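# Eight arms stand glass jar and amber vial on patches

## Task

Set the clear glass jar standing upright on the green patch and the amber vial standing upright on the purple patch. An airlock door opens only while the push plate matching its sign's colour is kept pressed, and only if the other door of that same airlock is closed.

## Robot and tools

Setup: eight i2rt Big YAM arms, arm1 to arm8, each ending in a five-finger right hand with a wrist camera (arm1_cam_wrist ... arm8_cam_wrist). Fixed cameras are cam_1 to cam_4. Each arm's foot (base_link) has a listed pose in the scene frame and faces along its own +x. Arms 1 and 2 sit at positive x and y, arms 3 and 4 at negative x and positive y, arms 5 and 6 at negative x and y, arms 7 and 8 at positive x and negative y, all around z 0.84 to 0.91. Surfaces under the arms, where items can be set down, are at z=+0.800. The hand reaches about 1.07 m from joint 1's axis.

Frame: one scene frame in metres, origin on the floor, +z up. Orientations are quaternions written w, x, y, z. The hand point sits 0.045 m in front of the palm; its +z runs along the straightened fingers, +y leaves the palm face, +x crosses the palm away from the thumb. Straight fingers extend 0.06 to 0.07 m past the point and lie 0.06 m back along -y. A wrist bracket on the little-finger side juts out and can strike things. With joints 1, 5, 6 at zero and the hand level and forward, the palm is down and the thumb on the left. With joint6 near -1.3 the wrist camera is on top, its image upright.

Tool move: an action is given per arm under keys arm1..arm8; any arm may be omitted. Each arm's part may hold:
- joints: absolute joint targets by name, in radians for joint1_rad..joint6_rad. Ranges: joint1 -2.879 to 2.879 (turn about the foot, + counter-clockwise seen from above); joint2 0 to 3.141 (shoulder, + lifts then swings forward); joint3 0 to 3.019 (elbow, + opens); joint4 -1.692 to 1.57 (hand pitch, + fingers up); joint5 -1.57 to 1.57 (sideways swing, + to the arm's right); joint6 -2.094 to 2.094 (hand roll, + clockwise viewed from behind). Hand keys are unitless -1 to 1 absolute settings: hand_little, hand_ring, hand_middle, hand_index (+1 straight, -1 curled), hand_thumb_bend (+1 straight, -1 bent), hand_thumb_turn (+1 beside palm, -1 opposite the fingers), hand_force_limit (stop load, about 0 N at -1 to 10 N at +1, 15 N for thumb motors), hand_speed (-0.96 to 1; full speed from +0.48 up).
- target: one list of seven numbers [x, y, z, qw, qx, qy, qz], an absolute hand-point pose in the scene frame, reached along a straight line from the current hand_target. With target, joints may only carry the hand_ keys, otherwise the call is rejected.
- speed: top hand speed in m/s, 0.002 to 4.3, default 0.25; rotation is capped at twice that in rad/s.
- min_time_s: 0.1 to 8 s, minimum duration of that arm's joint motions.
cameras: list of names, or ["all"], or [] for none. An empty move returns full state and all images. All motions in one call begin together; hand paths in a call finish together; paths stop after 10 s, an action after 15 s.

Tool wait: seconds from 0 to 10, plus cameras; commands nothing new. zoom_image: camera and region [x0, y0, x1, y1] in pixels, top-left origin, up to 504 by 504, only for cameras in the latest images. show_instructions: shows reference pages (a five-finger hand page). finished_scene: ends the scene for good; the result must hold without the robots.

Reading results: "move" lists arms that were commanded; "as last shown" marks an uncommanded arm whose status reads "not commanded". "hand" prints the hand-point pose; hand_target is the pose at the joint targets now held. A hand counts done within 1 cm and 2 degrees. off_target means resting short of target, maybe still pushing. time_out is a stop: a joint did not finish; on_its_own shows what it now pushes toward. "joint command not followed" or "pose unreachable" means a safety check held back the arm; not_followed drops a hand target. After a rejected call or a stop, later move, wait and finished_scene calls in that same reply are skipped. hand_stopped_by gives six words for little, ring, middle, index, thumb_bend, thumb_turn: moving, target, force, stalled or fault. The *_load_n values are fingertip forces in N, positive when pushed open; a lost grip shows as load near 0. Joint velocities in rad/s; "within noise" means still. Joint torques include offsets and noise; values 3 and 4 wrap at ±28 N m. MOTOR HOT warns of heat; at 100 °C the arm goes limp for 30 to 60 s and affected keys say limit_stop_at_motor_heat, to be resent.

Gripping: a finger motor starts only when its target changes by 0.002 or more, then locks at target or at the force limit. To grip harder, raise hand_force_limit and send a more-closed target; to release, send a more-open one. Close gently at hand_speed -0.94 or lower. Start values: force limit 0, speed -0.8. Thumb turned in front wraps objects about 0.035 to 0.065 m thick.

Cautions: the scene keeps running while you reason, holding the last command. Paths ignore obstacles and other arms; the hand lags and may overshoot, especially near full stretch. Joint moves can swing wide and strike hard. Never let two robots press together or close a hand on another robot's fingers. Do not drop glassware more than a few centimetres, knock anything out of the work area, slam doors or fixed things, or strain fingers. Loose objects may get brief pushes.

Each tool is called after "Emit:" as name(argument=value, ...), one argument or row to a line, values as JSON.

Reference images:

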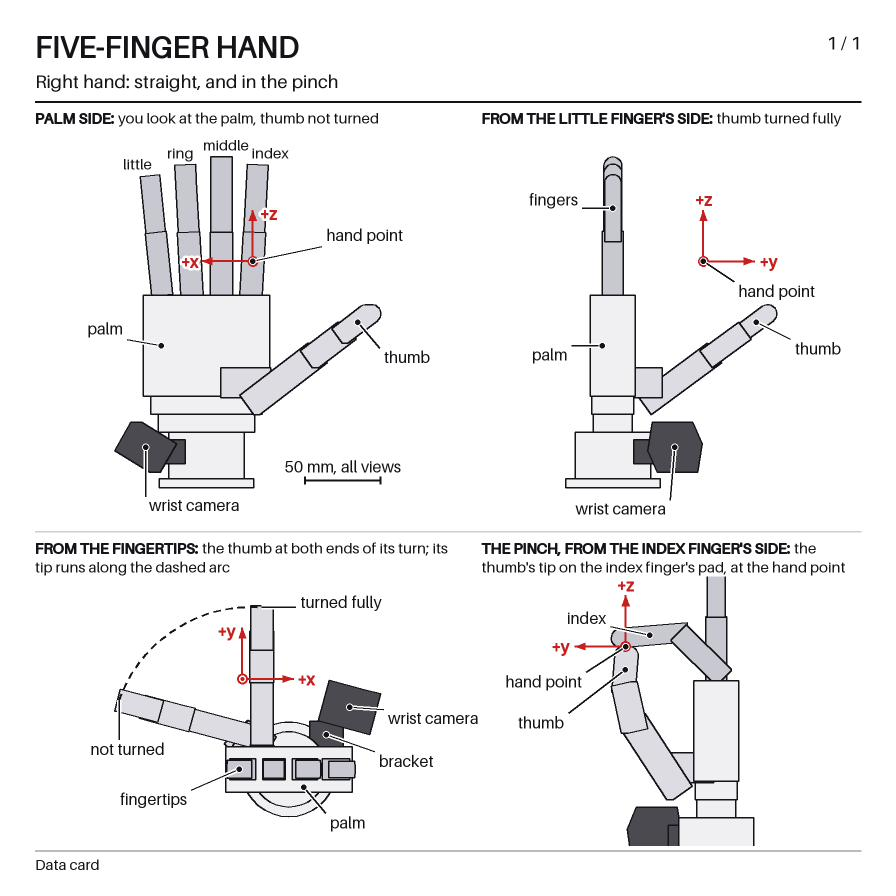

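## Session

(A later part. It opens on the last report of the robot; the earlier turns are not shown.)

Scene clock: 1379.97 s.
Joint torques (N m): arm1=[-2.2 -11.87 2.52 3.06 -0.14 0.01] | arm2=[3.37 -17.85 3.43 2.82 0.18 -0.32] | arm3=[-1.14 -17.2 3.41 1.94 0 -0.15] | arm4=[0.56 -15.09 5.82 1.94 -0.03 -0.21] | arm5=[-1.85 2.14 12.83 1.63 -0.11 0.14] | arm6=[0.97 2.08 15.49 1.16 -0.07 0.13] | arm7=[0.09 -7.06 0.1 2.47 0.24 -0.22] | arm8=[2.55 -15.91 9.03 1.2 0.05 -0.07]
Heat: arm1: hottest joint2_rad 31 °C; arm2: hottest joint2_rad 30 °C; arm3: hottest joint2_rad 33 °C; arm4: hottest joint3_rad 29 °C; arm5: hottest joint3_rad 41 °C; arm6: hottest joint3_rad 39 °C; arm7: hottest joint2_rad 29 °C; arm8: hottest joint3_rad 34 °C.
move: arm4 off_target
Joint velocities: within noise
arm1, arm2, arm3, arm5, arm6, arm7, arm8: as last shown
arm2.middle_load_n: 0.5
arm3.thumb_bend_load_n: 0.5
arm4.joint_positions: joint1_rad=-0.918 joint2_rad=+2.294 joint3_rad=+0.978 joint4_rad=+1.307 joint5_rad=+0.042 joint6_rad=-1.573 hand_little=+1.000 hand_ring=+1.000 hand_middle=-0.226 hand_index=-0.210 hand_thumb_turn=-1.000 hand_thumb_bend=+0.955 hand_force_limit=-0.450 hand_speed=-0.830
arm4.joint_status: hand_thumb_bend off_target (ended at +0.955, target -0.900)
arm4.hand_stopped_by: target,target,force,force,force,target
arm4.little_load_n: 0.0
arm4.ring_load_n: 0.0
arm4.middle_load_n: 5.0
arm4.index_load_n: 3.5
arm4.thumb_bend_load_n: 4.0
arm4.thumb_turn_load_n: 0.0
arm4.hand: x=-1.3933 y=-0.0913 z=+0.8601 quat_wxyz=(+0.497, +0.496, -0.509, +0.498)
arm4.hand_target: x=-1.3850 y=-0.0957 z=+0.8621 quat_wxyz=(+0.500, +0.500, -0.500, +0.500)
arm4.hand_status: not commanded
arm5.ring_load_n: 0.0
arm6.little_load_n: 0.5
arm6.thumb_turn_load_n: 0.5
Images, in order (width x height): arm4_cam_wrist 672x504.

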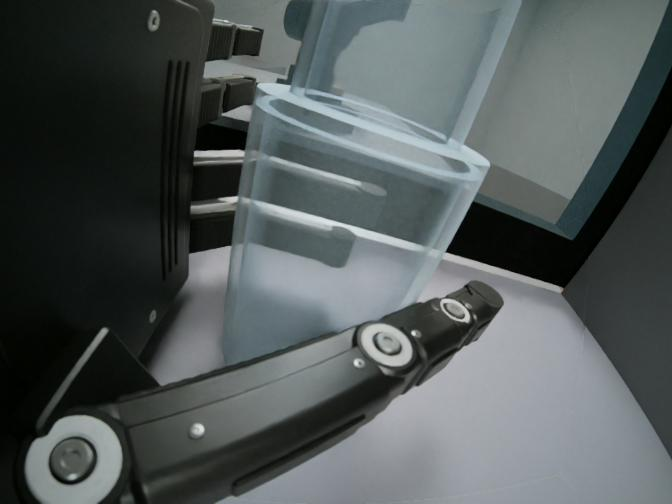

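Emit:
move(
  arm4={"target": [-1.393, -0.09, 0.885, 0.506, 0.4945, -0.4945, 0.506], "speed": 0.06},
  cameras=["arm4_cam_wrist"],
)

Scene clock: 1388.27 s.
Joint torques (N m): arm1=[-2.2 -11.93 2.51 3.07 -0.14 0.01] | arm2=[3.08 -18.26 3.4 2.74 0.13 -0.28] | arm3=[-1.03 -17.26 3.43 1.92 -0.01 -0.16] | arm4=[-0.73 -17.9 4.75 2.25 -0.11 -0.2] | arm5=[-1.85 2.14 12.83 1.63 -0.11 0.14] | arm6=[0.85 1.96 15.49 1.11 -0.08 0.13] | arm7=[0.09 -7.06 0.12 2.47 0.24 -0.22] | arm8=[2.55 -15.91 9.02 1.18 0.06 -0.07]
Heat: arm1: hottest joint2_rad 31 °C; arm2: hottest joint2_rad 30 °C; arm3: hottest joint2_rad 33 °C; arm4: hottest joint3_rad 29 °C; arm5: hottest joint3_rad 41 °C; arm6: hottest joint3_rad 40 °C; arm7: hottest joint2_rad 29 °C; arm8: hottest joint3_rad 34 °C.
move: arm4 off_target
Joint velocities: within noise
arm1, arm2, arm3, arm5, arm6, arm7, arm8: as last shown
arm2.middle_load_n: 0.0
arm3.thumb_bend_load_n: 0.0
arm4.joint_positions: joint1_rad=-0.918 joint2_rad=+2.281 joint3_rad=+0.953 joint4_rad=+1.307 joint5_rad=+0.029 joint6_rad=-1.573 hand_little=+1.000 hand_ring=+1.000 hand_middle=-0.226 hand_index=-0.210 hand_thumb_turn=-1.000 hand_thumb_bend=+0.955 hand_force_limit=-0.450 hand_speed=-0.830
arm4.joint_status: not commanded
arm4.hand_stopped_by: target,target,force,force,force,target
arm4.little_load_n: 0.0
arm4.ring_load_n: 0.0
arm4.middle_load_n: 5.0
arm4.index_load_n: 4.0
arm4.thumb_bend_load_n: 4.0
arm4.thumb_turn_load_n: 0.0
arm4.hand: x=-1.3911 y=-0.0843 z=+0.8603 quat_wxyz=(+0.491, +0.502, -0.508, +0.498)
arm4.hand_target: x=-1.3931 y=-0.0898 z=+0.8848 quat_wxyz=(+0.506, +0.494, -0.494, +0.506)
arm4.hand_status: off_target (0.025 m and 2.6 deg from the pose sent, 0.025 m and 2.2 deg at the start)
arm5.thumb_turn_load_n: 0.5
arm6.little_load_n: 0.0
arm6.ring_load_n: -0.5
arm6.index_load_n: 0.5
arm7.thumb_turn_load_n: 0.5
arm8.thumb_turn_load_n: 0.5
Images, in order (width x height): arm4_cam_wrist 672x504.

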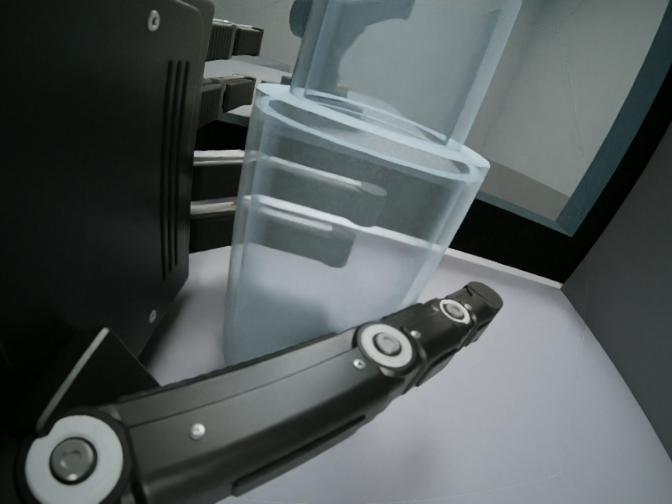

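Emit:
move(
  arm4={"target": [-1.393, -0.09, 0.925, 0.5108, 0.489, -0.489, 0.5108], "speed": 0.08},
  cameras=["arm4_cam_wrist"],
)

Scene clock: 1399.83 s.
Joint torques (N m): arm1=[-2.2 -11.75 2.51 3.07 -0.14 0.01] | arm2=[2.32 -18.14 3.22 2.65 0.15 -0.3] | arm3=[-0.97 -17.2 3.38 1.94 0 -0.15] | arm4=[-0.67 -17.32 5.76 1.87 -0.08 -0.21] | arm5=[-1.9 2.08 12.83 1.63 -0.11 0.14] | arm6=[0.85 2.02 15.5 1.1 -0.08 0.13] | arm7=[0.09 -7.06 0.1 2.47 0.23 -0.21] | arm8=[2.49 -15.91 9.03 1.2 0.05 -0.07]
Heat: arm1: hottest joint2_rad 31 °C; arm2: hottest joint2_rad 30 °C; arm3: hottest joint2_rad 33 °C; arm4: hottest joint3_rad 29 °C; arm5: hottest joint3_rad 41 °C; arm6: hottest joint3_rad 40 °C; arm7: hottest joint2_rad 29 °C; arm8: hottest joint3_rad 35 °C.
move: arm4 off_target
Joint velocities: within noise
arm1, arm2, arm3, arm5, arm6, arm7, arm8: as last shown
arm2.middle_load_n: 0.5
arm2.thumb_turn_load_n: 0.5
arm3.ring_load_n: 0.5
arm4.joint_positions: joint1_rad=-0.918 joint2_rad=+2.183 joint3_rad=+0.922 joint4_rad=+1.269 joint5_rad=+0.029 joint6_rad=-1.573 hand_little=+1.000 hand_ring=+1.000 hand_middle=-0.226 hand_index=-0.210 hand_thumb_turn=-1.000 hand_thumb_bend=+0.955 hand_force_limit=-0.450 hand_speed=-0.830
arm4.joint_status: not commanded
arm4.hand_stopped_by: target,target,force,force,force,target
arm4.little_load_n: 0.0
arm4.ring_load_n: 0.0
arm4.middle_load_n: 5.0
arm4.index_load_n: 3.5
arm4.thumb_bend_load_n: 4.0
arm4.thumb_turn_load_n: 0.0
arm4.hand: x=-1.3917 y=-0.0846 z=+0.9029 quat_wxyz=(+0.498, +0.495, -0.501, +0.505)
arm4.hand_target: x=-1.3931 y=-0.0898 z=+0.9248 quat_wxyz=(+0.511, +0.489, -0.489, +0.511)
arm4.hand_status: off_target (0.023 m and 2.2 deg from the pose sent, 0.065 m and 3.8 deg at the start)
arm6.ring_load_n: 0.0
arm6.index_load_n: 0.0
arm6.thumb_turn_load_n: 0.0
arm7.thumb_turn_load_n: 0.0
Images, in order (width x height): arm4_cam_wrist 672x504.

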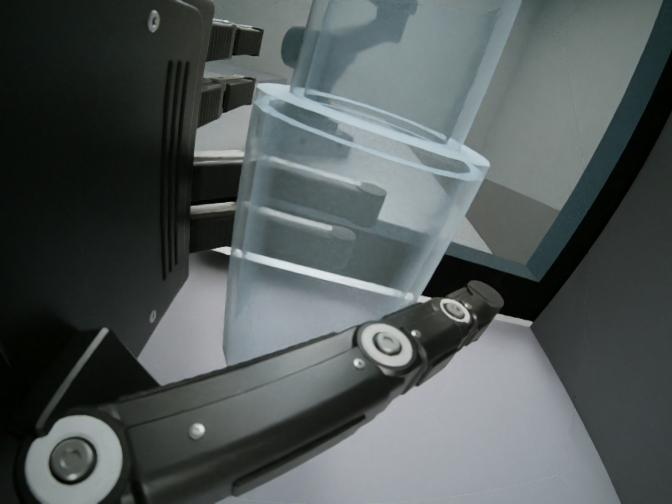

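Emit:
move(
  arm4={"target": [-1.392, 0.26, 1.15, 0.5108, 0.489, -0.489, 0.5108], "speed": 0.25},
  cameras=["arm4_cam_wrist", "cam_2"],
)

Scene clock: 1406.57 s.
Joint torques (N m): arm1=[-2.26 -11.87 2.5 3.11 -0.13 0.02] | arm2=[2.55 -17.85 3.48 2.61 0.15 -0.33] | arm3=[-0.97 -17.26 3.38 1.89 -0.01 -0.15] | arm4=[-0.09 1.03 18.33 1.77 -0.11 -0.03] | arm5=[-1.85 2.14 12.83 1.63 -0.11 0.14] | arm6=[0.97 2.02 15.45 1.16 -0.07 0.13] | arm7=[0.09 -7.06 0.12 2.45 0.24 -0.22] | arm8=[2.55 -15.91 9.03 1.18 0.05 -0.08]
Heat: arm1: hottest joint2_rad 31 °C; arm2: hottest joint2_rad 30 °C; arm3: hottest joint2_rad 33 °C; arm4: hottest joint3_rad 29 °C; arm5: hottest joint3_rad 41 °C; arm6: hottest joint3_rad 40 °C; arm7: hottest joint2_rad 29 °C; arm8: hottest joint3_rad 35 °C.
move: arm4 off_target
Joint velocities: within noise
arm1.joint_positions: joint1_rad=-2.222 joint2_rad=+2.007 joint3_rad=+0.671 joint4_rad=+1.303 joint5_rad=-1.266 joint6_rad=-1.580 hand_little=-1.000 hand_ring=-1.000 hand_middle=-1.000 hand_index=-1.000 hand_thumb_turn=+1.000 hand_thumb_bend=+1.000 hand_force_limit=+0.000 hand_speed=+0.000
arm1.joint_status: not commanded
arm1.hand_stopped_by: target,target,target,target,target,target
arm1.little_load_n: 0.0
arm1.ring_load_n: 0.0
arm1.middle_load_n: 0.0
arm1.index_load_n: 0.0
arm1.thumb_bend_load_n: 0.0
arm1.thumb_turn_load_n: 0.0
arm1.hand: x=+0.2772 y=+1.7837 z=+0.9070 quat_wxyz=(+0.703, -0.007, -0.711, +0.009)
arm1.hand_target: x=+0.2798 y=+1.7849 z=+0.9197 quat_wxyz=(+0.707, +0.000, -0.707, +0.000)
arm1.hand_status: not commanded
arm2.joint_positions: joint1_rad=+2.200 joint2_rad=+2.162 joint3_rad=+0.964 joint4_rad=+1.226 joint5_rad=+1.324 joint6_rad=-1.610 hand_little=-1.000 hand_ring=-1.000 hand_middle=-1.000 hand_index=-1.000 hand_thumb_turn=-1.000 hand_thumb_bend=+1.000 hand_force_limit=+0.000 hand_speed=+0.000
arm2.joint_status: not commanded
arm2.hand_stopped_by: target,target,target,target,target,target
arm2.little_load_n: -0.5
arm2.ring_load_n: 0.0
arm2.middle_load_n: 0.0
arm2.index_load_n: 0.0
arm2.thumb_bend_load_n: 0.0
arm2.thumb_turn_load_n: 0.5
arm2.hand: x=+1.7811 y=+0.2875 z=+0.9143 quat_wxyz=(+0.500, +0.503, -0.500, +0.497)
arm2.hand_target: x=+1.7800 y=+0.2900 z=+0.9199 quat_wxyz=(+0.500, +0.500, -0.500, +0.500)
arm2.hand_status: not commanded
arm3.joint_positions: joint1_rad=+2.258 joint2_rad=+2.253 joint3_rad=+1.082 joint4_rad=+1.176 joint5_rad=+1.329 joint6_rad=-1.608 hand_little=-1.000 hand_ring=-1.000 hand_middle=-1.000 hand_index=-1.000 hand_thumb_turn=+1.000 hand_thumb_bend=+1.000 hand_force_limit=+0.000 hand_speed=+0.000
arm3.joint_status: not commanded
arm3.hand_stopped_by: target,target,target,target,target,target
arm3.little_load_n: 0.0
arm3.ring_load_n: 0.0
arm3.middle_load_n: 0.0
arm3.index_load_n: 0.0
arm3.thumb_bend_load_n: 0.0
arm3.thumb_turn_load_n: 0.0
arm3.hand: x=-0.2827 y=+1.7859 z=+0.9084 quat_wxyz=(+0.006, +0.710, +0.012, +0.704)
arm3.hand_target: x=-0.2799 y=+1.7850 z=+0.9199 quat_wxyz=(+0.000, +0.707, +0.000, +0.707)
arm3.hand_status: not commanded
arm4.joint_positions: joint1_rad=-0.824 joint2_rad=+0.327 joint3_rad=+0.145 joint4_rad=+0.148 joint5_rad=+0.132 joint6_rad=-1.599 hand_little=+1.000 hand_ring=+1.000 hand_middle=-0.226 hand_index=-0.210 hand_thumb_turn=-1.000 hand_thumb_bend=+0.955 hand_force_limit=-0.450 hand_speed=-0.830
arm4.joint_status: not commanded
arm4.hand_stopped_by: target,target,force,force,force,target
arm4.little_load_n: 0.0
arm4.ring_load_n: 0.0
arm4.middle_load_n: 5.0
arm4.index_load_n: 3.5
arm4.thumb_bend_load_n: 4.0
arm4.thumb_turn_load_n: 0.0
arm4.hand: x=-1.3953 y=+0.2689 z=+1.1035 quat_wxyz=(+0.497, +0.511, -0.507, +0.485)
arm4.hand_target: x=-1.3922 y=+0.2637 z=+1.1495 quat_wxyz=(+0.511, +0.489, -0.489, +0.511)
arm4.hand_status: off_target (0.047 m and 4.6 deg from the pose sent, 0.424 m and 2.2 deg at the start)
arm5.joint_positions: joint1_rad=+1.499 joint2_rad=+0.356 joint3_rad=+0.321 joint4_rad=-0.016 joint5_rad=+0.432 joint6_rad=-1.586 hand_little=+1.000 hand_ring=+1.000 hand_middle=+1.000 hand_index=+1.000 hand_thumb_turn=-1.000 hand_thumb_bend=+1.000 hand_force_limit=-0.450 hand_speed=-0.750
arm5.joint_status: not commanded
arm5.hand_stopped_by: target,target,target,target,target,target
arm5.little_load_n: 0.0
arm5.ring_load_n: 0.0
arm5.middle_load_n: 0.0
arm5.index_load_n: 0.0
arm5.thumb_bend_load_n: 0.0
arm5.thumb_turn_load_n: 0.0
arm5.hand: x=-0.6993 y=-1.0341 z=+1.1171 quat_wxyz=(-0.557, +0.409, +0.594, +0.412)
arm5.hand_target: x=-0.6973 y=-1.0303 z=+1.1495 quat_wxyz=(-0.573, +0.414, +0.573, +0.415)
arm5.hand_status: not commanded
arm6.joint_positions: joint1_rad=+0.510 joint2_rad=+0.371 joint3_rad=+0.316 joint4_rad=-0.004 joint5_rad=+0.409 joint6_rad=-1.585 hand_little=+1.000 hand_ring=+1.000 hand_middle=+1.000 hand_index=+1.000 hand_thumb_turn=-1.000 hand_thumb_bend=+1.000 hand_force_limit=-0.450 hand_speed=-0.750
arm6.joint_status: not commanded
arm6.hand_stopped_by: target,target,target,target,target,target
arm6.little_load_n: 0.0
arm6.ring_load_n: 0.0
arm6.middle_load_n: 0.0
arm6.index_load_n: 0.0
arm6.thumb_bend_load_n: 0.0
arm6.thumb_turn_load_n: 0.5
arm6.hand: x=-1.0904 y=-0.3715 z=+1.1137 quat_wxyz=(-0.244, +0.670, +0.278, +0.644)
arm6.hand_target: x=-1.0876 y=-0.3711 z=+1.1479 quat_wxyz=(-0.259, +0.660, +0.258, +0.656)
arm6.hand_status: not commanded
arm7.joint_positions: joint1_rad=+1.574 joint2_rad=+1.671 joint3_rad=+0.069 joint4_rad=+1.537 joint5_rad=+0.700 joint6_rad=-1.522 hand_little=+1.000 hand_ring=+1.000 hand_middle=+1.000 hand_index=+1.000 hand_thumb_turn=-1.000 hand_thumb_bend=+1.000 hand_force_limit=-0.450 hand_speed=-0.750
arm7.joint_status: not commanded
arm7.hand_stopped_by: target,target,target,target,target,target
arm7.little_load_n: 0.0
arm7.ring_load_n: 0.0
arm7.middle_load_n: 0.0
arm7.index_load_n: 0.0
arm7.thumb_bend_load_n: 0.0
arm7.thumb_turn_load_n: 0.5
arm7.hand: x=+0.2612 y=-1.3819 z=+0.9419 quat_wxyz=(-0.685, +0.005, +0.728, +0.006)
arm7.hand_target: x=+0.2619 y=-1.3850 z=+0.9504 quat_wxyz=(-0.694, +0.004, +0.720, +0.000)
arm7.hand_status: not commanded
arm8.joint_positions: joint1_rad=-1.859 joint2_rad=+2.087 joint3_rad=+0.945 joint4_rad=+1.111 joint5_rad=-0.871 joint6_rad=-1.586 hand_little=-1.000 hand_ring=-1.000 hand_middle=-1.000 hand_index=-1.000 hand_thumb_turn=-1.000 hand_thumb_bend=+1.000 hand_force_limit=+0.000 hand_speed=+0.000
arm8.joint_status: not commanded
arm8.hand_stopped_by: target,target,target,target,target,target
arm8.little_load_n: 0.0
arm8.ring_load_n: 0.0
arm8.middle_load_n: 0.0
arm8.index_load_n: 0.0
arm8.thumb_bend_load_n: 0.0
arm8.thumb_turn_load_n: 0.0
arm8.hand: x=+1.7831 y=-0.0974 z=+0.9007 quat_wxyz=(-0.491, +0.509, +0.496, +0.503)
arm8.hand_target: x=+1.7832 y=-0.0714 z=+0.9056 quat_wxyz=(-0.500, +0.500, +0.500, +0.500)
arm8.hand_status: not commanded
Images, in order (width x height): arm4_cam_wrist 672x504, cam_2 896x504.

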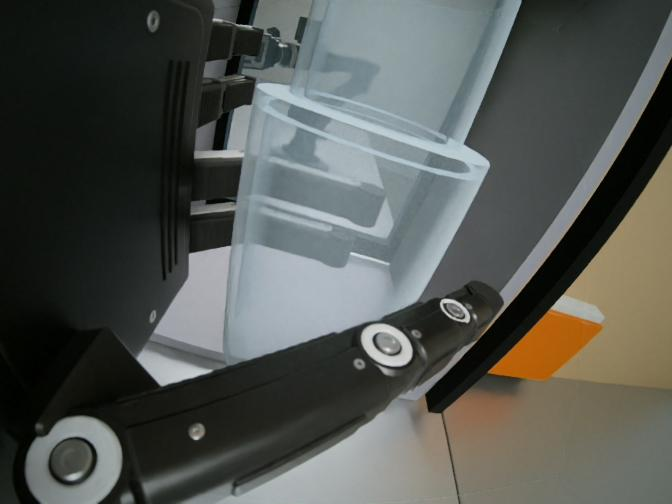

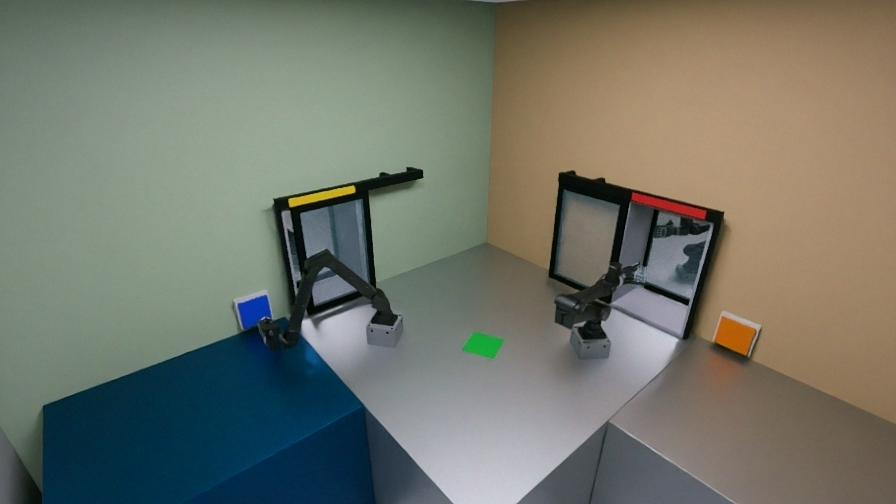

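Emit:
move(
  arm4={"joints": {"joint1_rad": 1.532}, "min_time_s": 4.5},
  arm8={"target": [1.78, -0.29, 0.92, -0.5, 0.5, 0.5, 0.5], "speed": 0.25},
  cameras=["arm4_cam_wrist", "cam_2", "cam_4"],
)

Scene clock: 1418.60 s.
Joint torques (N m): arm1=[-2.26 -11.87 2.52 3.06 -0.14 0.01] | arm2=[2.73 -18.32 3.33 2.7 0.14 -0.27] | arm3=[-1.08 -17.26 3.43 1.91 -0.01 -0.16] | arm4=[0.15 1.03 18.36 1.84 0.03 -0.03] | arm5=[-1.9 2.14 12.82 1.63 -0.11 0.14] | arm6=[0.85 1.96 15.49 1.11 -0.08 0.13] | arm7=[0.03 -7.06 0.12 2.45 0.24 -0.21] | arm8=[-0.03 -15.5 3.33 2.44 -0.27 -0.24]
Heat: arm1: hottest joint2_rad 31 °C; arm2: hottest joint2_rad 30 °C; arm3: hottest joint2_rad 33 °C; arm4: hottest joint3_rad 33 °C; arm5: hottest joint3_rad 41 °C; arm6: hottest joint3_rad 40 °C; arm7: hottest joint2_rad 29 °C; arm8: hottest joint3_rad 34 °C.
move: arm4 done; arm8 off_target
Joint velocities: within noise
arm1, arm2, arm3, arm5, arm6, arm7: as last shown
arm2.little_load_n: 0.0
arm2.thumb_turn_load_n: 0.0
arm4.joint_positions: joint1_rad=+1.520 joint2_rad=+0.327 joint3_rad=+0.145 joint4_rad=+0.147 joint5_rad=+0.129 joint6_rad=-1.599 hand_little=+1.000 hand_ring=+1.000 hand_middle=-0.226 hand_index=-0.210 hand_thumb_turn=-1.000 hand_thumb_bend=+0.955 hand_force_limit=-0.450 hand_speed=-0.830
arm4.joint_status: all done
arm4.hand_stopped_by: target,target,force,force,force,target
arm4.little_load_n: 0.0
arm4.ring_load_n: 0.0
arm4.middle_load_n: 5.0
arm4.index_load_n: 3.5
arm4.thumb_bend_load_n: 4.0
arm4.thumb_turn_load_n: 0.0
arm4.hand: x=-1.0826 y=+0.7902 z=+1.1086 quat_wxyz=(-0.248, +0.657, +0.282, +0.654)
arm4.hand_target: x=-1.0828 y=+0.7971 z=+1.1547 quat_wxyz=(-0.267, +0.632, +0.269, +0.676)
arm4.hand_status: not commanded
arm7.thumb_turn_load_n: 0.0
arm8.joint_positions: joint1_rad=-2.237 joint2_rad=+1.947 joint3_rad=+0.677 joint4_rad=+1.204 joint5_rad=-1.276 joint6_rad=-1.588 hand_little=-1.000 hand_ring=-1.000 hand_middle=-1.000 hand_index=-1.000 hand_thumb_turn=-1.000 hand_thumb_bend=+1.000 hand_force_limit=+0.000 hand_speed=+0.000
arm8.joint_status: not commanded
arm8.hand_stopped_by: target,target,target,target,target,target
arm8.little_load_n: 0.0
arm8.ring_load_n: 0.0
arm8.middle_load_n: -0.5
arm8.index_load_n: 0.0
arm8.thumb_bend_load_n: 0.0
arm8.thumb_turn_load_n: 0.0
arm8.hand: x=+1.7791 y=-0.2887 z=+0.9087 quat_wxyz=(-0.507, +0.512, +0.493, +0.488)
arm8.hand_target: x=+1.7800 y=-0.2900 z=+0.9198 quat_wxyz=(-0.500, +0.500, +0.500, +0.500)
arm8.hand_status: off_target (0.011 m and 2.2 deg from the pose sent, 0.194 m and 1.6 deg at the start)
Images, in order (width x height): arm4_cam_wrist 672x504, cam_2 896x504, cam_4 896x504.

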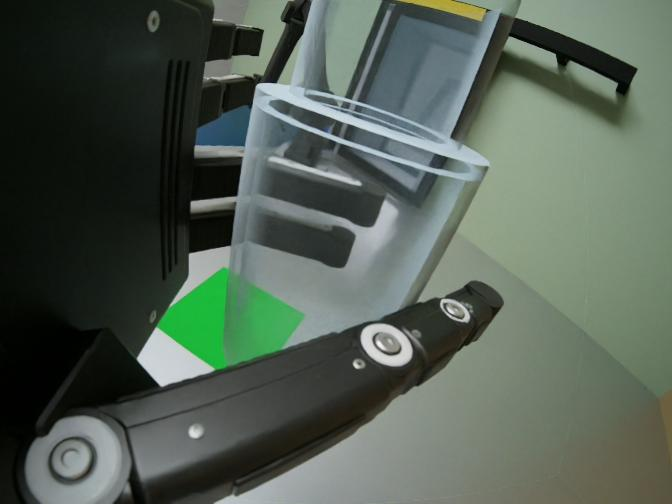

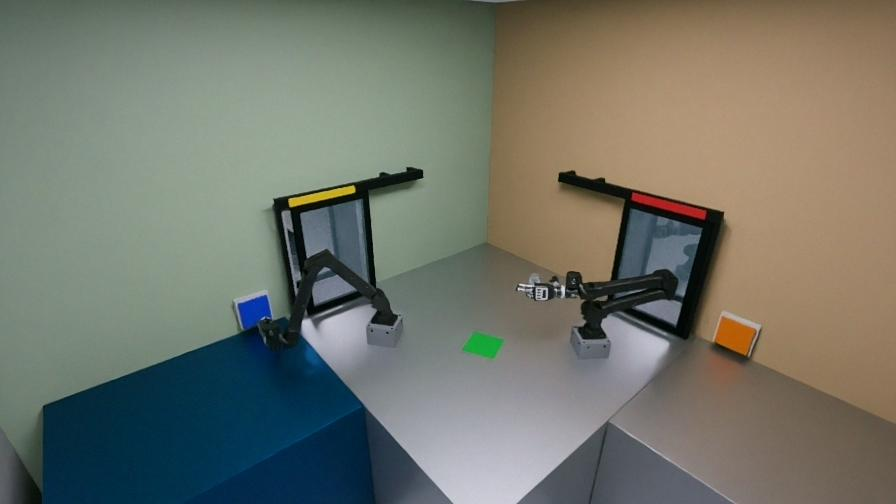

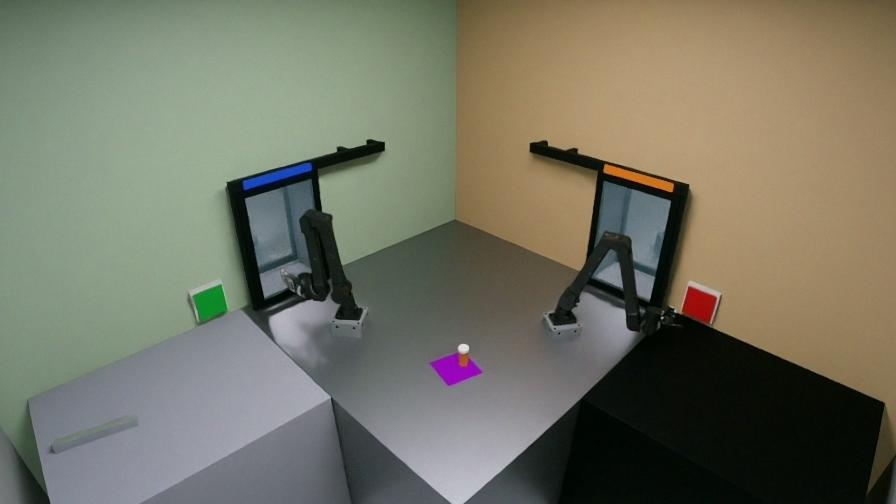

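Emit:
move(
  arm4={"target": [-0.985, 0.965, 0.95, -0.2764, 0.6388, 0.2646, 0.6673], "speed": 0.2},
  cameras=["arm4_cam_wrist", "cam_2"],
)

Emit:
zoom_image(
  camera="cam_2",
  region=[400, 260, 640, 400],
)

Scene clock: 1431.23 s.
Joint torques (N m): arm1=[-2.26 -11.87 2.52 3.1 -0.14 0.01] | arm2=[2.61 -17.44 3.02 2.37 0.18 -0.32] | arm3=[-0.97 -17.26 3.41 1.91 -0.01 -0.15] | arm4=[0.15 -10.17 4.67 2.78 0.09 -0.27] | arm5=[-1.85 2.08 12.83 1.63 -0.11 0.14] | arm6=[0.79 2.08 15.47 1.16 -0.07 0.13] | arm7=[0.09 -7.06 0.12 2.47 0.24 -0.22] | arm8=[0.03 -15.5 3.33 2.41 -0.28 -0.25]
Heat: arm1: hottest joint2_rad 31 °C; arm2: hottest joint2_rad 30 °C; arm3: hottest joint2_rad 33 °C; arm4: hottest joint3_rad 36 °C; arm5: hottest joint3_rad 41 °C; arm6: hottest joint3_rad 40 °C; arm7: hottest joint2_rad 29 °C; arm8: hottest joint3_rad 34 °C.
move: arm4 off_target
Joint velocities: within noise
arm1, arm2, arm3, arm5, arm6, arm7, arm8: as last shown
arm2.thumb_turn_load_n: 0.5
arm4.joint_positions: joint1_rad=+1.601 joint2_rad=+1.967 joint3_rad=+0.435 joint4_rad=+1.515 joint5_rad=+0.204 joint6_rad=-1.544 hand_little=+1.000 hand_ring=+1.000 hand_middle=-0.226 hand_index=-0.210 hand_thumb_turn=-1.000 hand_thumb_bend=+0.955 hand_force_limit=-0.450 hand_speed=-0.830
arm4.joint_status: not commanded
arm4.hand_stopped_by: target,target,force,force,force,target
arm4.little_load_n: -0.5
arm4.ring_load_n: 0.0
arm4.middle_load_n: 5.0
arm4.index_load_n: 3.5
arm4.thumb_bend_load_n: 4.0
arm4.thumb_turn_load_n: 0.0
arm4.hand: x=-0.9864 y=+0.9528 z=+0.9362 quat_wxyz=(-0.270, +0.658, +0.263, +0.652)
arm4.hand_target: x=-0.9853 y=+0.9645 z=+0.9499 quat_wxyz=(-0.276, +0.639, +0.264, +0.667)
arm4.hand_status: off_target (0.018 m and 2.9 deg from the pose sent, 0.255 m and 4.7 deg at the start)
arm6.thumb_turn_load_n: 0.0
arm7.thumb_turn_load_n: 0.5
arm8.middle_load_n: 0.0
arm8.thumb_turn_load_n: 0.5
Images, in order (width x height): arm4_cam_wrist 672x504, cam_2 896x504.

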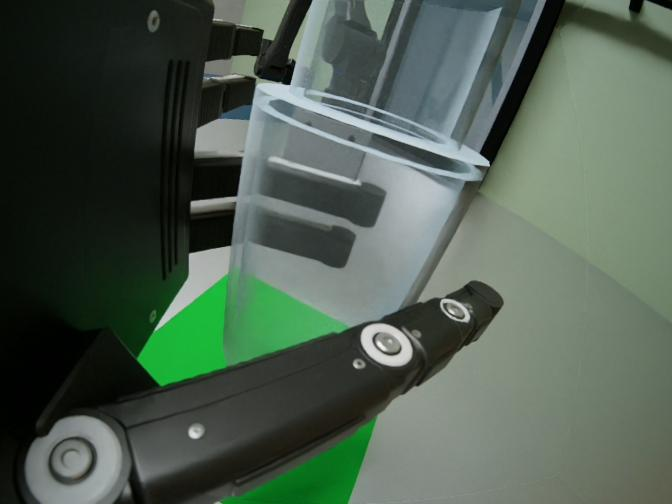

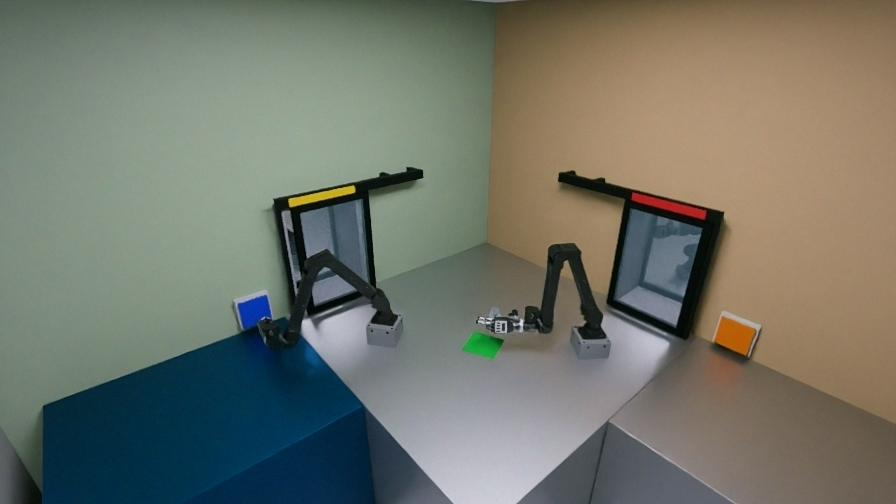

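Scaled by 2.100 from the camera's image (finer frame: 1280x720).

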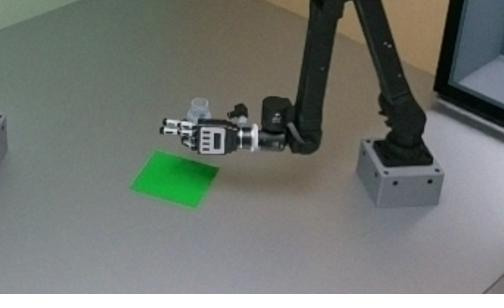

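Emit:
move(
  arm4={"target": [-0.957, 1.01, 0.9, -0.2764, 0.6388, 0.2646, 0.6673], "speed": 0.12},
  cameras=["arm4_cam_wrist", "cam_2"],
)

Emit:
zoom_image(
  camera="cam_2",
  region=[420, 280, 560, 380],
)

Scene clock: 1446.33 s.
Joint torques (N m): arm1=[-2.26 -11.87 2.52 3.08 -0.14 0.01] | arm2=[2.55 -17.49 3.45 2.48 0.12 -0.3] | arm3=[-1.03 -17.14 3.43 1.91 0 -0.15] | arm4=[0.21 -12.4 4.26 2.77 0.1 -0.27] | arm5=[-1.85 2.08 12.83 1.65 -0.11 0.14] | arm6=[0.97 2.02 15.49 1.14 -0.08 0.13] | arm7=[0.03 -7 0.1 2.47 0.24 -0.21] | arm8=[0.03 -15.62 3.34 2.43 -0.27 -0.24]
Heat: arm1: hottest joint2_rad 31 °C; arm2: hottest joint2_rad 30 °C; arm3: hottest joint2_rad 33 °C; arm4: hottest joint3_rad 33 °C; arm5: hottest joint3_rad 41 °C; arm6: hottest joint3_rad 40 °C; arm7: hottest joint2_rad 29 °C; arm8: hottest joint3_rad 33 °C.
move: arm4 off_target
Joint velocities: within noise
arm1, arm2, arm3, arm5, arm6, arm7, arm8: as last shown
arm2.thumb_turn_load_n: 0.0
arm4.joint_positions: joint1_rad=+1.605 joint2_rad=+2.177 joint3_rad=+0.619 joint4_rad=+1.541 joint5_rad=+0.208 joint6_rad=-1.544 hand_little=+1.000 hand_ring=+1.000 hand_middle=-0.226 hand_index=-0.210 hand_thumb_turn=-1.000 hand_thumb_bend=+0.955 hand_force_limit=-0.450 hand_speed=-0.830
arm4.joint_status: not commanded
arm4.hand_stopped_by: target,target,force,force,force,target
arm4.little_load_n: 0.0
arm4.ring_load_n: 0.0
arm4.middle_load_n: 5.0
arm4.index_load_n: 4.0
arm4.thumb_bend_load_n: 4.0
arm4.thumb_turn_load_n: 0.0
arm4.hand: x=-0.9574 y=+0.9973 z=+0.8856 quat_wxyz=(-0.270, +0.658, +0.263, +0.652)
arm4.hand_target: x=-0.9574 y=+1.0096 z=+0.9000 quat_wxyz=(-0.277, +0.639, +0.264, +0.667)
arm4.hand_status: off_target (0.019 m and 3.0 deg from the pose sent, 0.074 m and 2.9 deg at the start)
arm5.index_load_n: 0.5
arm5.thumb_turn_load_n: 0.5
arm7.thumb_turn_load_n: 0.0
arm8.little_load_n: -0.5
arm8.thumb_turn_load_n: 0.0
Images, in order (width x height): arm4_cam_wrist 672x504, cam_2 896x504.

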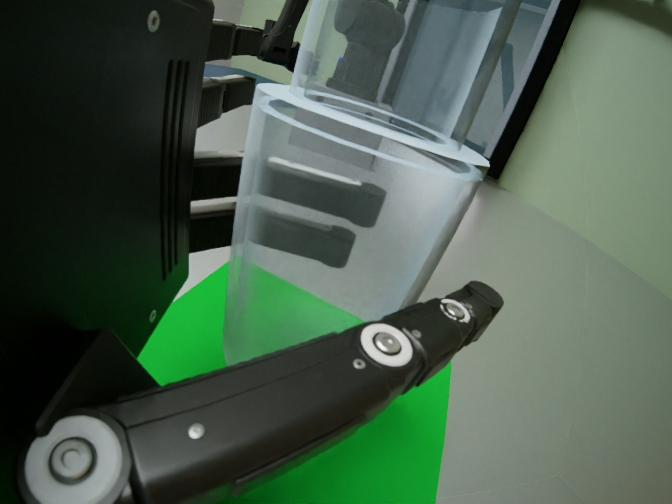

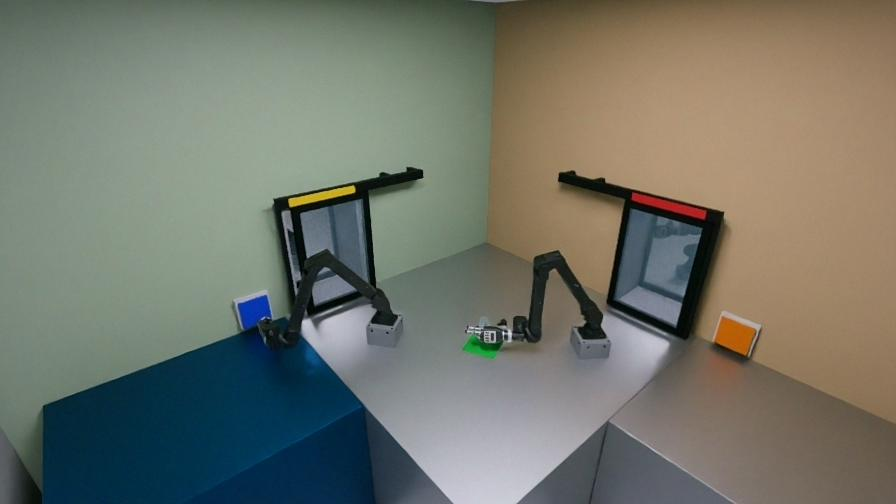

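Scaled by 3.600 from the camera's image (finer frame: 1280x720).

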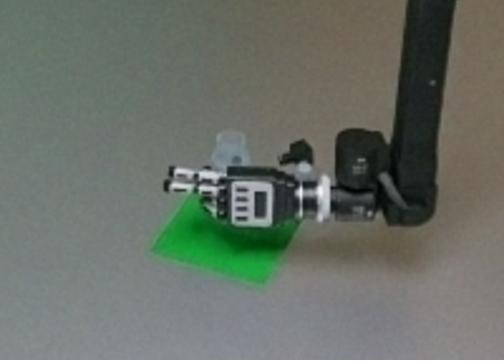

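Emit:
move(
  arm4={"target": [-0.964, 1.003, 0.868, -0.2764, 0.6388, 0.2646, 0.6673], "speed": 0.08},
)

Emit:
move(
  arm4={"target": [-0.964, 1.003, 0.858, -0.2764, 0.6388, 0.2646, 0.6673], "speed": 0.05},
  cameras=["arm4_cam_wrist", "cam_2"],
)

Emit:
zoom_image(
  camera="cam_2",
  region=[420, 280, 560, 380],
)

Scene clock: 1468.03 s.
Joint torques (N m): arm1=[-2.26 -11.87 2.51 3.1 -0.14 0.01] | arm2=[3.02 -17.67 3.25 2.5 0.17 -0.35] | arm3=[-0.97 -17.2 3.43 1.89 -0.01 -0.15] | arm4=[0.26 -12.51 3.37 2.8 0.13 -0.15] | arm5=[-1.85 2.08 12.83 1.63 -0.11 0.13] | arm6=[0.97 1.96 15.46 1.1 -0.08 0.13] | arm7=[0.09 -7.06 0.12 2.47 0.24 -0.21] | arm8=[-0.03 -15.56 3.33 2.4 -0.27 -0.24]
Heat: arm1: hottest joint2_rad 31 °C; arm2: hottest joint2_rad 30 °C; arm3: hottest joint2_rad 33 °C; arm4: hottest joint3_rad 31 °C; arm5: hottest joint3_rad 41 °C; arm6: hottest joint3_rad 40 °C; arm7: hottest joint2_rad 29 °C; arm8: hottest joint3_rad 32 °C.
move: arm4 off_target
Joint velocities: within noise
arm1, arm2, arm3, arm5, arm6, arm7, arm8: as last shown
arm2.index_load_n: -0.5
arm4.joint_positions: joint1_rad=+1.613 joint2_rad=+2.242 joint3_rad=+0.624 joint4_rad=+1.554 joint5_rad=+0.224 joint6_rad=-1.544 hand_little=+1.000 hand_ring=+1.000 hand_middle=-0.226 hand_index=-0.210 hand_thumb_turn=-1.000 hand_thumb_bend=+0.955 hand_force_limit=-0.450 hand_speed=-0.830
arm4.joint_status: not commanded
arm4.hand_stopped_by: target,target,force,force,force,target
arm4.little_load_n: 0.0
arm4.ring_load_n: 0.0
arm4.middle_load_n: 5.0
arm4.index_load_n: 3.5
arm4.thumb_bend_load_n: 4.0
arm4.thumb_turn_load_n: 0.0
arm4.hand: x=-0.9630 y=+0.9908 z=+0.8560 quat_wxyz=(-0.257, +0.673, +0.269, +0.639)
arm4.hand_target: x=-0.9640 y=+1.0029 z=+0.8682 quat_wxyz=(-0.268, +0.657, +0.267, +0.652)
arm4.hand_status: off_target (0.017 m and 5.6 deg from the pose sent, 0.020 m and 3.0 deg at the start; a joint's target at an end of its range on 34 of 36 steps)
arm5.index_load_n: 0.0
arm7.thumb_turn_load_n: 0.5
arm8.little_load_n: 0.0
arm8.middle_load_n: 0.5
pictures: none

Scene clock: 1469.03 s.
Joint torques (N m): arm1=[-2.32 -11.87 2.51 3.07 -0.14 0.02] | arm2=[2.9 -18.02 3.45 2.58 0.13 -0.34] | arm3=[-0.97 -17.32 3.43 1.89 0 -0.16] | arm4=[0.32 -12.51 3.23 2.78 0.14 -0.11] | arm5=[-1.85 2.08 12.83 1.63 -0.11 0.14] | arm6=[1.03 2.02 15.49 1.13 -0.1 0.14] | arm7=[0.09 -7.06 0.1 2.47 0.24 -0.21] | arm8=[-0.03 -15.56 3.36 2.41 -0.28 -0.24]
Heat: arm1: hottest joint2_rad 31 °C; arm2: hottest joint2_rad 30 °C; arm3: hottest joint2_rad 33 °C; arm4: hottest joint3_rad 31 °C; arm5: hottest joint3_rad 41 °C; arm6: hottest joint3_rad 40 °C; arm7: hottest joint2_rad 29 °C; arm8: hottest joint3_rad 32 °C.
move: arm4 off_target
Joint velocities: within noise
arm1, arm2, arm3, arm5, arm6, arm7, arm8: as last shown
arm2.index_load_n: 0.0
arm3.thumb_turn_load_n: 0.5
arm4.joint_positions: joint1_rad=+1.614 joint2_rad=+2.263 joint3_rad=+0.633 joint4_rad=+1.554 joint5_rad=+0.228 joint6_rad=-1.544 hand_little=+1.000 hand_ring=+1.000 hand_middle=-0.226 hand_index=-0.210 hand_thumb_turn=-1.000 hand_thumb_bend=+0.955 hand_force_limit=-0.450 hand_speed=-0.830
arm4.joint_status: not commanded
arm4.hand_stopped_by: target,target,force,force,force,target
arm4.little_load_n: 0.0
arm4.ring_load_n: 0.0
arm4.middle_load_n: 5.0
arm4.index_load_n: 3.5
arm4.thumb_bend_load_n: 4.0
arm4.thumb_turn_load_n: 0.0
arm4.hand: x=-0.9627 y=+0.9908 z=+0.8473 quat_wxyz=(-0.254, +0.676, +0.271, +0.636)
arm4.hand_target: x=-0.9640 y=+1.0029 z=+0.8582 quat_wxyz=(-0.266, +0.662, +0.268, +0.648)
arm4.hand_status: off_target (0.016 m and 6.2 deg from the pose sent, 0.012 m and 5.5 deg at the start; a joint's target at an end of its range on 30 of 30 steps)
arm6.thumb_turn_load_n: 0.5
arm8.middle_load_n: 0.0
Images, in order (width x height): arm4_cam_wrist 672x504, cam_2 896x504.

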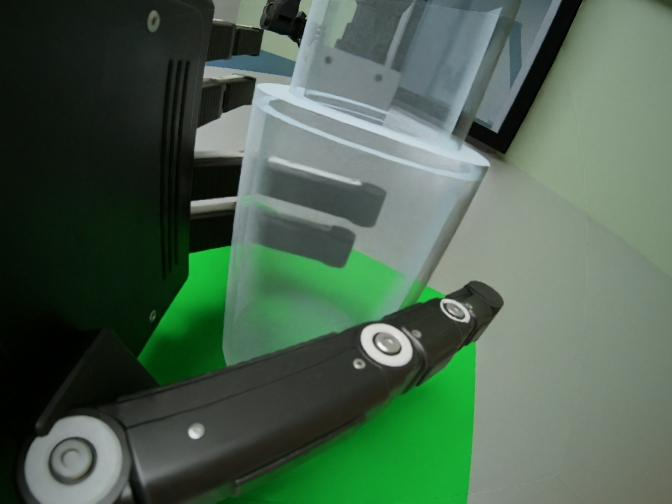

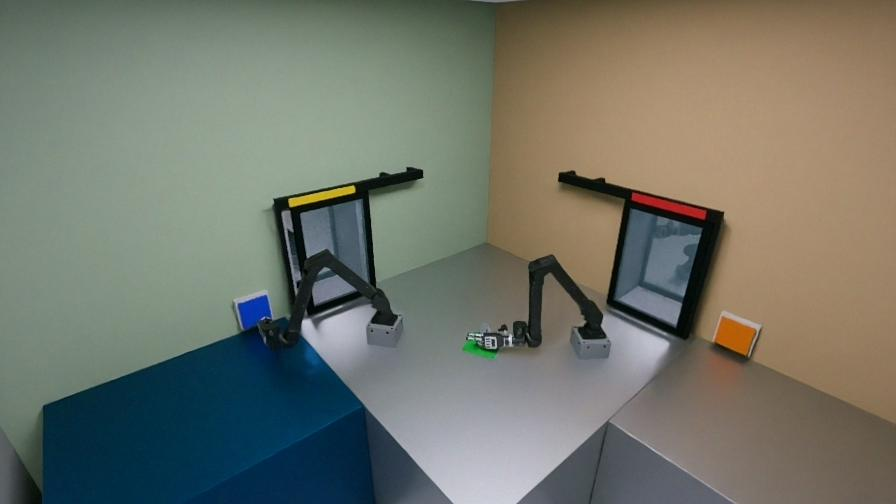

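Scaled by 3.600 from the camera's image (finer frame: 1280x720).

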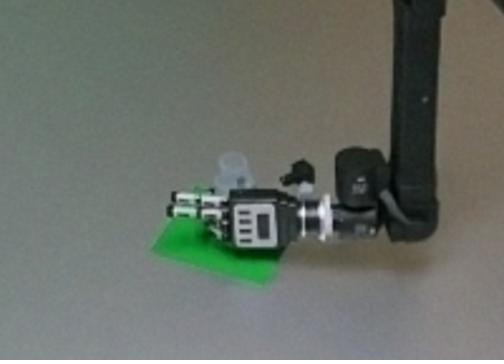

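Emit:
zoom_image(
  camera="arm4_cam_wrist",
  region=[120, 180, 540, 495],
)

Scaled by 1.200 from the camera's image (finer frame: 960x720).

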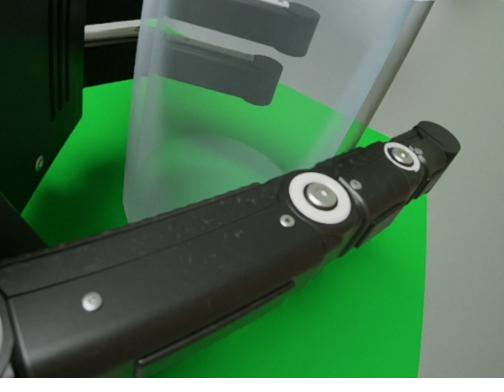

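Emit:
move(
  arm4={"target": [-0.943, 1.010, 0.862, -0.2764, 0.6388, 0.2646, 0.6673], "speed": 0.08},
  cameras=["arm4_cam_wrist"],
)

Scene clock: 1499.83 s.
Joint torques (N m): arm1=[-2.2 -11.93 2.51 3.04 -0.14 0.02] | arm2=[2.84 -17.85 3.34 2.5 0.15 -0.37] | arm3=[-0.97 -17.26 3.41 1.88 0 -0.16] | arm4=[-2.14 -12.86 3.7 2.78 -0.07 -0.21] | arm5=[-1.85 2.08 12.83 1.63 -0.11 0.14] | arm6=[1.03 2.02 15.53 1.11 -0.08 0.13] | arm7=[0.09 -7.06 0.1 2.47 0.24 -0.21] | arm8=[-0.03 -15.5 3.33 2.43 -0.27 -0.24]
Heat: arm1: hottest joint2_rad 31 °C; arm2: hottest joint2_rad 30 °C; arm3: hottest joint2_rad 33 °C; arm4: hottest joint3_rad 29 °C; arm5: hottest joint3_rad 42 °C; arm6: hottest joint3_rad 41 °C; arm7: hottest joint2_rad 29 °C; arm8: hottest joint3_rad 32 °C.
move: arm4 off_target
Joint velocities: within noise
arm1, arm2, arm3, arm5, arm6, arm7, arm8: as last shown
arm2.middle_load_n: -0.5
arm2.thumb_turn_load_n: 0.5
arm3.ring_load_n: -0.5
arm3.index_load_n: 0.5
arm3.thumb_turn_load_n: 0.0
arm4.joint_positions: joint1_rad=+1.607 joint2_rad=+2.278 joint3_rad=+0.678 joint4_rad=+1.554 joint5_rad=+0.190 joint6_rad=-1.544 hand_little=+1.000 hand_ring=+1.000 hand_middle=-0.226 hand_index=-0.210 hand_thumb_turn=-1.000 hand_thumb_bend=+0.955 hand_force_limit=-0.450 hand_speed=-0.830
arm4.joint_status: not commanded
arm4.hand_stopped_by: target,target,force,force,force,target
arm4.little_load_n: 0.0
arm4.ring_load_n: 0.0
arm4.middle_load_n: 5.0
arm4.index_load_n: 3.5
arm4.thumb_bend_load_n: 4.0
arm4.thumb_turn_load_n: 0.0
arm4.hand: x=-0.9542 y=+1.0089 z=+0.8500 quat_wxyz=(-0.271, +0.664, +0.275, +0.641)
arm4.hand_target: x=-0.9431 y=+1.0099 z=+0.8623 quat_wxyz=(-0.271, +0.651, +0.267, +0.658)
arm4.hand_status: off_target (0.017 m and 4.4 deg from the pose sent, 0.031 m and 6.2 deg at the start; a joint's target at an end of its range on 30 of 30 steps)
arm6.thumb_turn_load_n: 0.0
arm8.thumb_turn_load_n: 0.5
Images, in order (width x height): arm4_cam_wrist 672x504.

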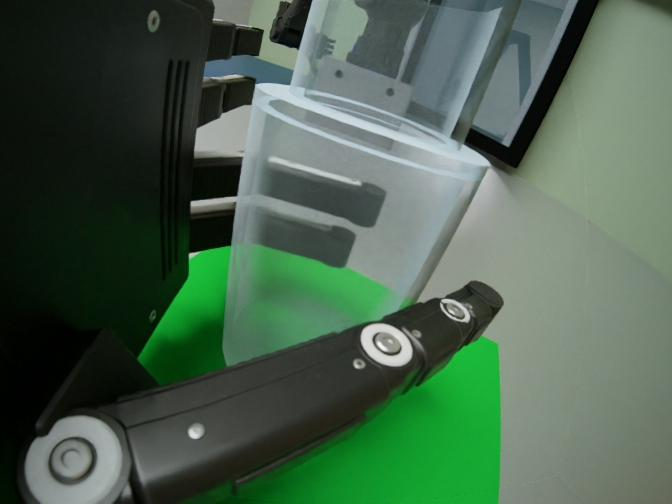

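Emit:
move(
  arm4={"target": [-0.926, 1.003, 0.860, -0.2764, 0.6388, 0.2646, 0.6673], "speed": 0.08},
  cameras=["arm4_cam_wrist", "cam_2"],
)

Emit:
zoom_image(
  camera="cam_2",
  region=[420, 280, 560, 380],
)

Scene clock: 1506.37 s.
Joint torques (N m): arm1=[-2.26 -11.87 2.5 3.07 -0.14 0.01] | arm2=[2.37 -18.2 3.33 2.62 0.12 -0.3] | arm3=[-1.03 -17.14 3.41 1.92 0 -0.16] | arm4=[-1.9 -13.04 3.78 2.78 -0.07 -0.21] | arm5=[-1.85 2.08 12.83 1.63 -0.11 0.14] | arm6=[0.97 2.02 15.46 1.13 -0.07 0.12] | arm7=[0.09 -7.06 0.1 2.47 0.24 -0.22] | arm8=[-0.03 -15.5 3.33 2.41 -0.27 -0.25]
Heat: arm1: hottest joint2_rad 31 °C; arm2: hottest joint2_rad 30 °C; arm3: hottest joint2_rad 33 °C; arm4: hottest joint3_rad 29 °C; arm5: hottest joint3_rad 42 °C; arm6: hottest joint3_rad 41 °C; arm7: hottest joint2_rad 29 °C; arm8: hottest joint3_rad 32 °C.
move: arm4 off_target
Joint velocities: within noise
arm1, arm2, arm3, arm5, arm6, arm7, arm8: as last shown
arm2.middle_load_n: 0.0
arm2.thumb_turn_load_n: 0.0
arm3.ring_load_n: 0.0
arm3.index_load_n: 0.0
arm4.joint_positions: joint1_rad=+1.558 joint2_rad=+2.289 joint3_rad=+0.693 joint4_rad=+1.554 joint5_rad=+0.143 joint6_rad=-1.544 hand_little=+1.000 hand_ring=+1.000 hand_middle=-0.226 hand_index=-0.210 hand_thumb_turn=-1.000 hand_thumb_bend=+0.955 hand_force_limit=-0.450 hand_speed=-0.830
arm4.joint_status: not commanded
arm4.hand_stopped_by: target,target,force,force,force,target
arm4.little_load_n: 0.0
arm4.ring_load_n: 0.0
arm4.middle_load_n: 5.0
arm4.index_load_n: 3.5
arm4.thumb_bend_load_n: 4.0
arm4.thumb_turn_load_n: 0.0
arm4.hand: x=-0.9366 y=+1.0012 z=+0.8475 quat_wxyz=(-0.271, +0.664, +0.273, +0.641)
arm4.hand_target: x=-0.9261 y=+1.0028 z=+0.8602 quat_wxyz=(-0.272, +0.649, +0.266, +0.659)
arm4.hand_status: off_target (0.016 m and 4.3 deg from the pose sent, 0.030 m and 4.4 deg at the start; a joint's target at an end of its range on 34 of 34 steps)
arm5.ring_load_n: -0.5
arm5.index_load_n: 0.5
arm5.thumb_turn_load_n: 0.0
arm7.thumb_turn_load_n: 0.0
Images, in order (width x height): arm4_cam_wrist 672x504, cam_2 896x504.

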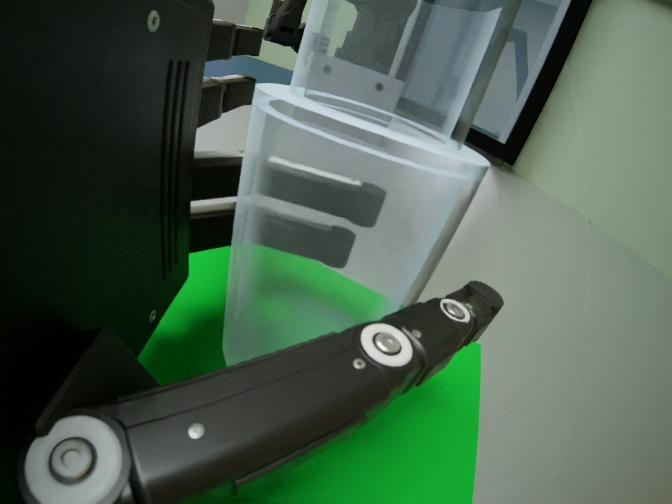

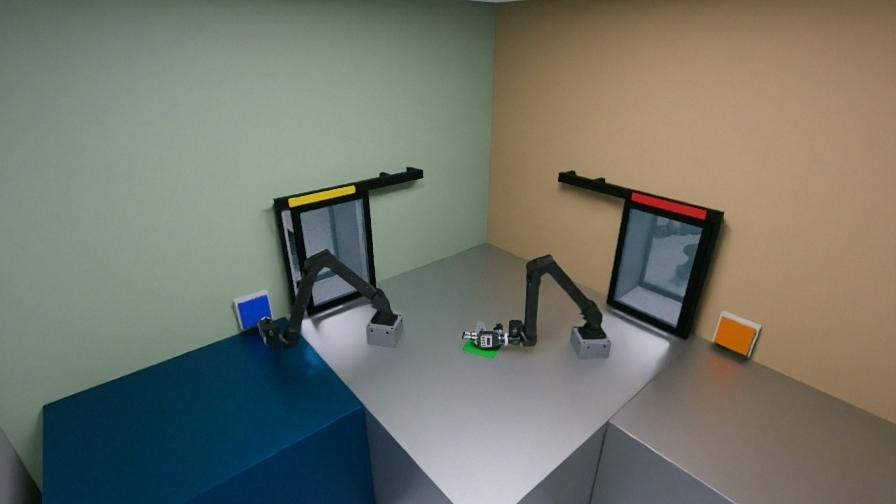

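Scaled by 3.600 from the camera's image (finer frame: 1280x720).

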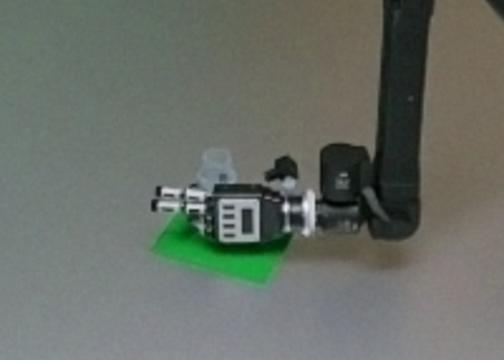

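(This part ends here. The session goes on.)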